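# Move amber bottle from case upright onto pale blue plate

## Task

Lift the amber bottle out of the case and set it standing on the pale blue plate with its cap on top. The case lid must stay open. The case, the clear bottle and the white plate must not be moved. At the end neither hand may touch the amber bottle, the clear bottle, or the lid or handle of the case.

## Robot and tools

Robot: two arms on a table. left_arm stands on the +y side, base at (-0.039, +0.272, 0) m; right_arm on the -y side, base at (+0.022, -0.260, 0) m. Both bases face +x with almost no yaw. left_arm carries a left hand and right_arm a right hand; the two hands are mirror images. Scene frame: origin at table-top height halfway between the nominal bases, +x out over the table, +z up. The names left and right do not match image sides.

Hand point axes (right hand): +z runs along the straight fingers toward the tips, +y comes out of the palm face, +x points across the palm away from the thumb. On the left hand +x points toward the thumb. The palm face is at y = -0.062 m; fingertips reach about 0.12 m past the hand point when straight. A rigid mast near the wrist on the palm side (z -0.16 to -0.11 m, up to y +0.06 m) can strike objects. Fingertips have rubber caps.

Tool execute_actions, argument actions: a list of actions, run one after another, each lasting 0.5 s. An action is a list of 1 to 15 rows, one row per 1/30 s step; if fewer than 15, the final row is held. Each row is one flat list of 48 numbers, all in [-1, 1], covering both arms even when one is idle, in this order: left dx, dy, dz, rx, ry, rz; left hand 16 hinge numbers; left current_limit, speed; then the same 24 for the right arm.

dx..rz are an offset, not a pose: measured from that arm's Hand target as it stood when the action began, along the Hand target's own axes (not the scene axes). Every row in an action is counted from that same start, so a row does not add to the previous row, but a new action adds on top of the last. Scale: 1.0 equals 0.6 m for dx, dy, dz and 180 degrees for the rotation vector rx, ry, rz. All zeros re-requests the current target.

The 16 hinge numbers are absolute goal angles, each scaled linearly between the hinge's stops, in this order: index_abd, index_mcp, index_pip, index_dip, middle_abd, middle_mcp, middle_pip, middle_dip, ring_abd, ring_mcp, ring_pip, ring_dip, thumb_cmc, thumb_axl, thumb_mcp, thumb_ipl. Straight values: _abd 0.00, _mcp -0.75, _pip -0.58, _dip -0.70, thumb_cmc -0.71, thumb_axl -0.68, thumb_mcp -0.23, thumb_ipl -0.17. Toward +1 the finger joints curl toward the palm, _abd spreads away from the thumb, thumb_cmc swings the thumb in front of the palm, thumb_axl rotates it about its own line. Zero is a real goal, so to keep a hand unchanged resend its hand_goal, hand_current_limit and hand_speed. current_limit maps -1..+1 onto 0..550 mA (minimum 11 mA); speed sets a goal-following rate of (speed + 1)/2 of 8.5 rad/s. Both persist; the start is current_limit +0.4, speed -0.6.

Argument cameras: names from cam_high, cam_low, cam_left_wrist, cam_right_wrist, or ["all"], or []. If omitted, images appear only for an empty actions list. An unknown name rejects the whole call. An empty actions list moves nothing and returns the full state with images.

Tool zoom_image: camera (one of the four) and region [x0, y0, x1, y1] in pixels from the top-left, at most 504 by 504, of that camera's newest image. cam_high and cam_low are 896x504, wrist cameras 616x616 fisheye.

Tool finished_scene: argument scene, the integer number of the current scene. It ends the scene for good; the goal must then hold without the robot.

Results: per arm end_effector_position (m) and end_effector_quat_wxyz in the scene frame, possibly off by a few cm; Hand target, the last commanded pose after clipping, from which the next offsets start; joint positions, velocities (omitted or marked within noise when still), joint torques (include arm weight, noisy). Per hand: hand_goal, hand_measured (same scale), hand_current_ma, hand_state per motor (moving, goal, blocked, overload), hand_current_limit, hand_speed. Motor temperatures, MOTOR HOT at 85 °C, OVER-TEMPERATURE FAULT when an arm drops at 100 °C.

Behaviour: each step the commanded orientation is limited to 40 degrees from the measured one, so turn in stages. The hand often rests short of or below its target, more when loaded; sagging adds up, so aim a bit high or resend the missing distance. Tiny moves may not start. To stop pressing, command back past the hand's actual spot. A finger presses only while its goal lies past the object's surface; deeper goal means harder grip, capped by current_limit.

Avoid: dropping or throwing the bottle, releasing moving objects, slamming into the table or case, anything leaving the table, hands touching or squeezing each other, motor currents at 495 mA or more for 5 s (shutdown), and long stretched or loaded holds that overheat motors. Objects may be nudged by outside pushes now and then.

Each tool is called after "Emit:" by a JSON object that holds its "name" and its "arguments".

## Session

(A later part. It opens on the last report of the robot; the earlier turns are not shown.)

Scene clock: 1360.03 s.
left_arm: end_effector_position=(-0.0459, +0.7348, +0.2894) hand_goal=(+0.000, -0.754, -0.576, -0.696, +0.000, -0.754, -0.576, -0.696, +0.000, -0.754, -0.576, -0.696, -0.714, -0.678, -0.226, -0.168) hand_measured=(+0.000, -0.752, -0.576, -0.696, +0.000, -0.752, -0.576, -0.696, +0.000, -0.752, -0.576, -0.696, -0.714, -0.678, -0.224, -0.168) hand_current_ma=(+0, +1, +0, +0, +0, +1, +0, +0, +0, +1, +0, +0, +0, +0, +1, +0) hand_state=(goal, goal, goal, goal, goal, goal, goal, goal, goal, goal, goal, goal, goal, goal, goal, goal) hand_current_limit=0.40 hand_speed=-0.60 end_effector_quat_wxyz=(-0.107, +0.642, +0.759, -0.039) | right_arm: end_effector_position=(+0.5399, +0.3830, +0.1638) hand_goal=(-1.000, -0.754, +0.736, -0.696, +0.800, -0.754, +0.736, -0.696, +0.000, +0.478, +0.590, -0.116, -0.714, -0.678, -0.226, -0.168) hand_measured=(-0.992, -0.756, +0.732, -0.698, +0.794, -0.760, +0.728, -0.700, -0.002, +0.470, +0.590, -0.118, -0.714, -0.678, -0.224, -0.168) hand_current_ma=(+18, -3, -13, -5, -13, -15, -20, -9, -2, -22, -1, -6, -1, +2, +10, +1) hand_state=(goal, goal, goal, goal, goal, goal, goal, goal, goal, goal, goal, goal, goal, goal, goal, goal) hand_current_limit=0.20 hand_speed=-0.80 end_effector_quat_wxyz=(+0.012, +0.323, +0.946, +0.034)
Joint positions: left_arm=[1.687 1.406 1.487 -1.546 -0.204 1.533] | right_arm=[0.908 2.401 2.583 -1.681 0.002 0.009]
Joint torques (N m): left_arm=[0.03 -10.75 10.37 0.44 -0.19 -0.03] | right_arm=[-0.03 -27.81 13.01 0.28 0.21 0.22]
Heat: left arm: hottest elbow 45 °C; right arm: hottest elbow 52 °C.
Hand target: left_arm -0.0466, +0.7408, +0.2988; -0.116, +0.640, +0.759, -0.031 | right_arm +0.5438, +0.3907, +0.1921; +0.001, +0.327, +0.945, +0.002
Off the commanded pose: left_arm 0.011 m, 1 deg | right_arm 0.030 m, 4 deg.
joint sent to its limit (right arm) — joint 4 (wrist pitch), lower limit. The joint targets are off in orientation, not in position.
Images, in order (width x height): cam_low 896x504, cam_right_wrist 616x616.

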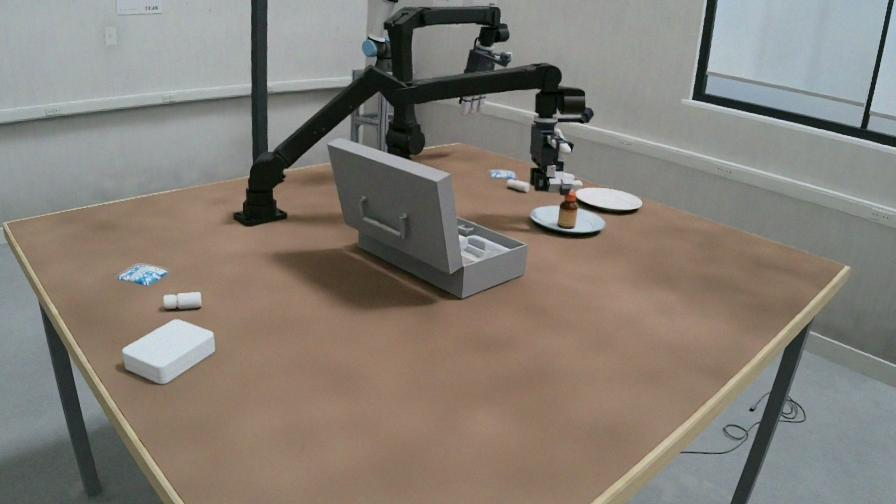

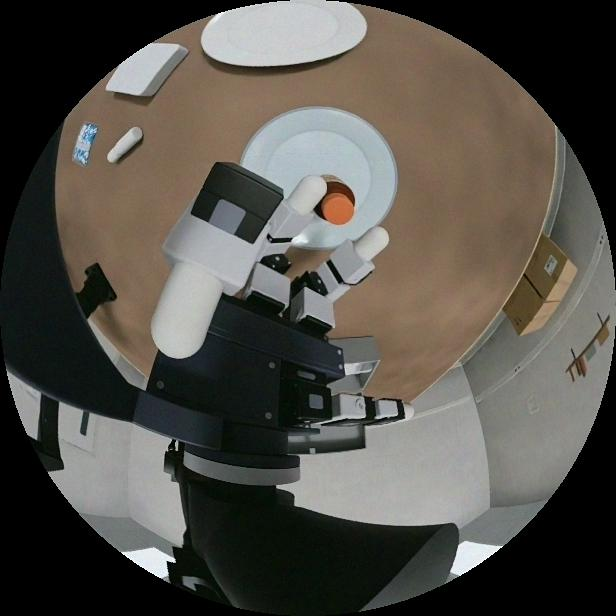

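Emit:
{"name": "execute_actions", "arguments": {"actions": [[[0,0,0,0,0,0,0,-0.754,-0.576,-0.696,0,-0.754,-0.576,-0.696,0,-0.754,-0.576,-0.696,-0.714,-0.678,-0.226,-0.168,0.4,-0.6,0,-0.03,-0.015,0,0,0,-1,-0.754,0.737,-0.696,0.8,-0.754,0.737,-0.696,0,0.479,0.591,-0.116,-0.714,-0.678,-0.226,-0.168,0.2,-0.8]],[[0,0,0,0,0,0,0,-0.754,-0.576,-0.696,0,-0.754,-0.576,-0.696,0,-0.754,-0.576,-0.696,-0.714,-0.678,-0.226,-0.168,0.4,-0.6,0,-0.05,-0.015,0,0,0,-1,-0.754,0.737,-0.696,0.8,-0.754,0.737,-0.696,0,0.479,0.591,-0.116,-0.714,-0.678,-0.226,-0.168,0.2,-0.8]],[[0,0,0,0,0,0,0,-0.754,-0.576,-0.696,0,-0.754,-0.576,-0.696,0,-0.754,-0.576,-0.696,-0.714,-0.678,-0.226,-0.168,0.4,-0.6,0,-0.06,0,0,0,0,-1,-0.754,0.737,-0.696,0.8,-0.754,0.737,-0.696,0,0.479,0.591,-0.116,-0.714,-0.678,-0.226,-0.168,0.2,-0.8]],[[0,0,0,0,0,0,0,-0.754,-0.576,-0.696,0,-0.754,-0.576,-0.696,0,-0.754,-0.576,-0.696,-0.714,-0.678,-0.226,-0.168,0.4,-0.6,0,-0.06,0,0,0,0,-1,-0.754,0.737,-0.696,0.8,-0.754,0.737,-0.696,0,0.479,0.591,-0.116,-0.714,-0.678,-0.226,-0.168,0.2,-0.8]]], "cameras": ["all"]}}

Emit:
{"name": "zoom_image", "arguments": {"camera": "cam_low", "region": [400, 140, 640, 300]}}

Emit:
{"name": "zoom_image", "arguments": {"camera": "cam_high", "region": [510, 270, 650, 410]}}

Scene clock: 1370.53 s.
left_arm: end_effector_position=(-0.0459, +0.7348, +0.2894) hand_goal=(+0.000, -0.754, -0.576, -0.696, +0.000, -0.754, -0.576, -0.696, +0.000, -0.754, -0.576, -0.696, -0.714, -0.678, -0.226, -0.168) hand_measured=(+0.000, -0.752, -0.576, -0.696, +0.000, -0.752, -0.576, -0.696, +0.000, -0.752, -0.576, -0.696, -0.714, -0.678, -0.224, -0.168) hand_current_ma=(+0, +1, +0, +0, +0, +1, +0, +0, +0, +1, +0, +0, +0, +0, +1, +0) hand_state=(goal, goal, goal, goal, goal, goal, goal, goal, goal, goal, goal, goal, goal, goal, goal, goal) hand_current_limit=0.40 hand_speed=-0.60 end_effector_quat_wxyz=(-0.107, +0.642, +0.759, -0.039) | right_arm: end_effector_position=(+0.4733, +0.2948, +0.2151) hand_goal=(-1.000, -0.754, +0.736, -0.696, +0.800, -0.754, +0.736, -0.696, +0.000, +0.478, +0.590, -0.116, -0.714, -0.678, -0.226, -0.168) hand_measured=(-0.994, -0.756, +0.732, -0.698, +0.794, -0.756, +0.730, -0.700, -0.002, +0.470, +0.590, -0.118, -0.714, -0.678, -0.224, -0.168) hand_current_ma=(+16, -3, -12, -5, -12, -5, -17, -9, -2, -22, -1, -6, -1, +2, +10, +1) hand_state=(goal, goal, goal, goal, goal, goal, goal, goal, goal, goal, goal, goal, goal, goal, goal, goal) hand_current_limit=0.20 hand_speed=-0.80 end_effector_quat_wxyz=(+0.002, +0.324, +0.946, +0.002)
Joint positions: left_arm=[1.687 1.406 1.487 -1.546 -0.204 1.533] | right_arm=[0.908 2.019 2.071 -1.618 0.002 0.011]
Joint torques (N m): left_arm=[0.09 -10.7 10.39 0.43 -0.19 -0.04] | right_arm=[0.26 -23.06 7.9 0.98 0.09 0.31]
Heat: left arm: hottest elbow 45 °C; right arm: hottest elbow 51 °C.
Hand target: left_arm -0.0466, +0.7408, +0.2988; -0.116, +0.640, +0.759, -0.031 | right_arm +0.4697, +0.2962, +0.2096; +0.001, +0.327, +0.945, +0.002
Off the commanded pose: left_arm 0.011 m, 1 deg | right_arm 0.007 m, 0 deg.

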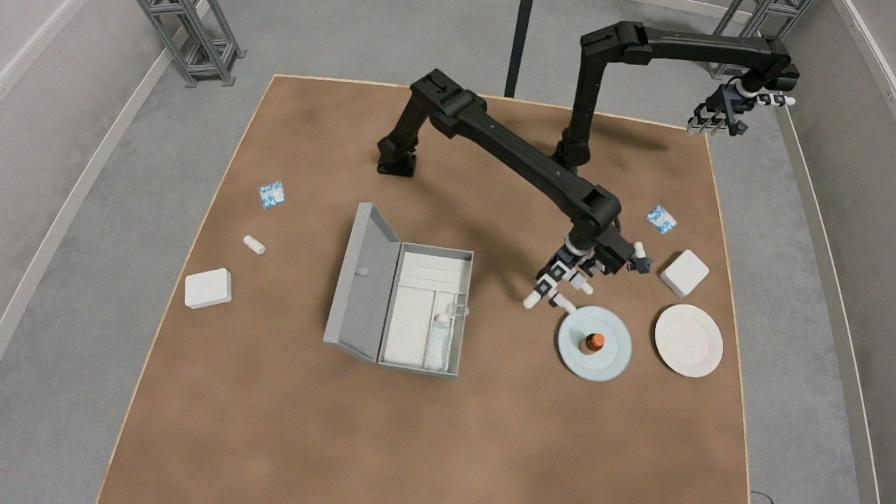

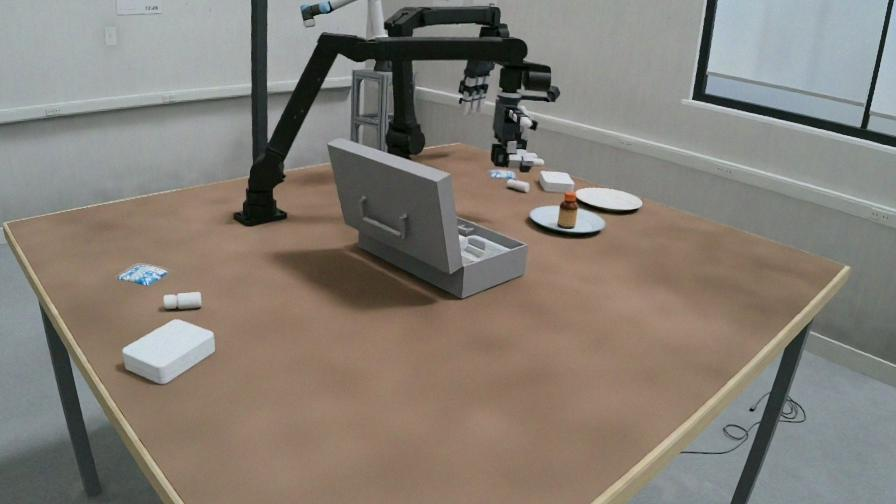

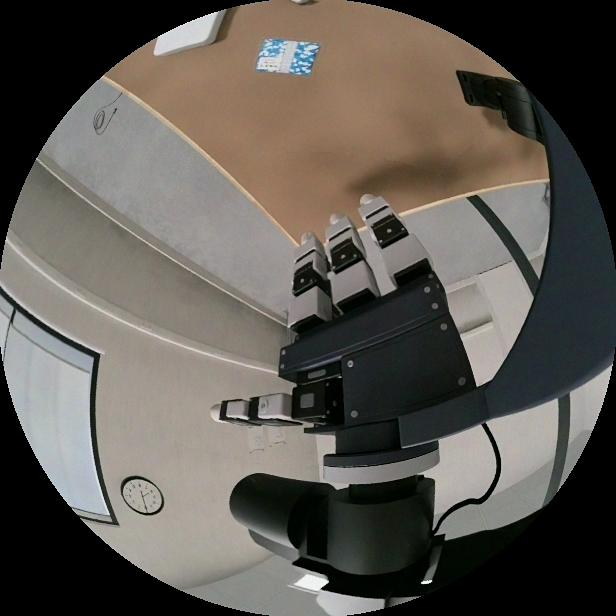

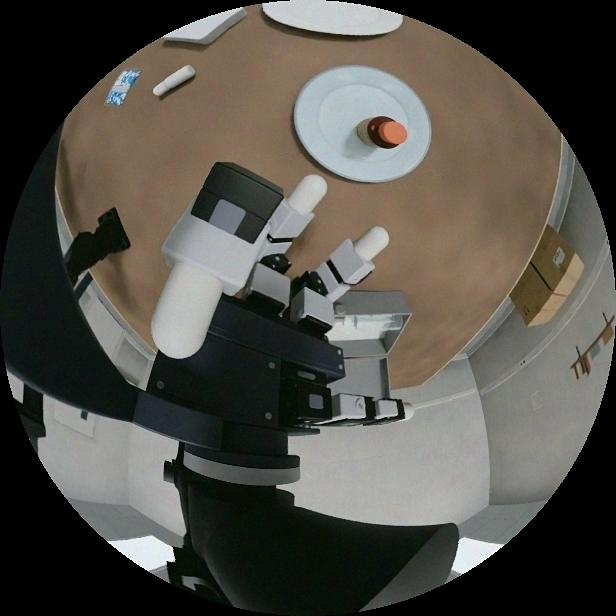

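Scaled by 2.100 from the camera's 896x504 image, which has a finer 1280x720 frame.

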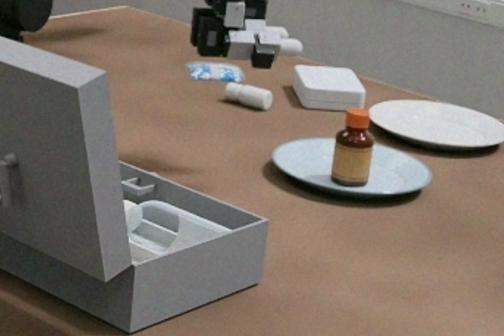

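Scaled by 3.600 from the camera's 896x504 image, which has a finer 1280x720 frame.

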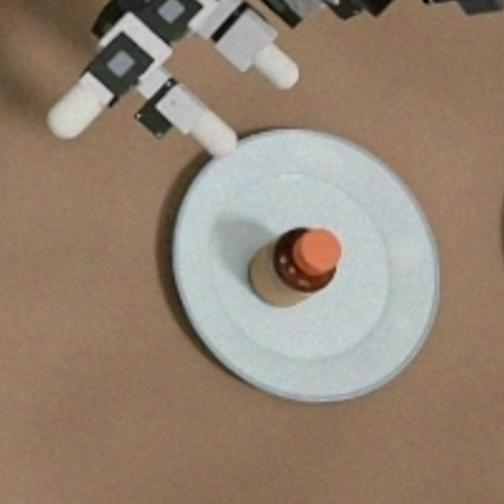

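Emit:
{"name": "finished_scene", "arguments": {"scene": 1}}

The scene is finished: the task was done.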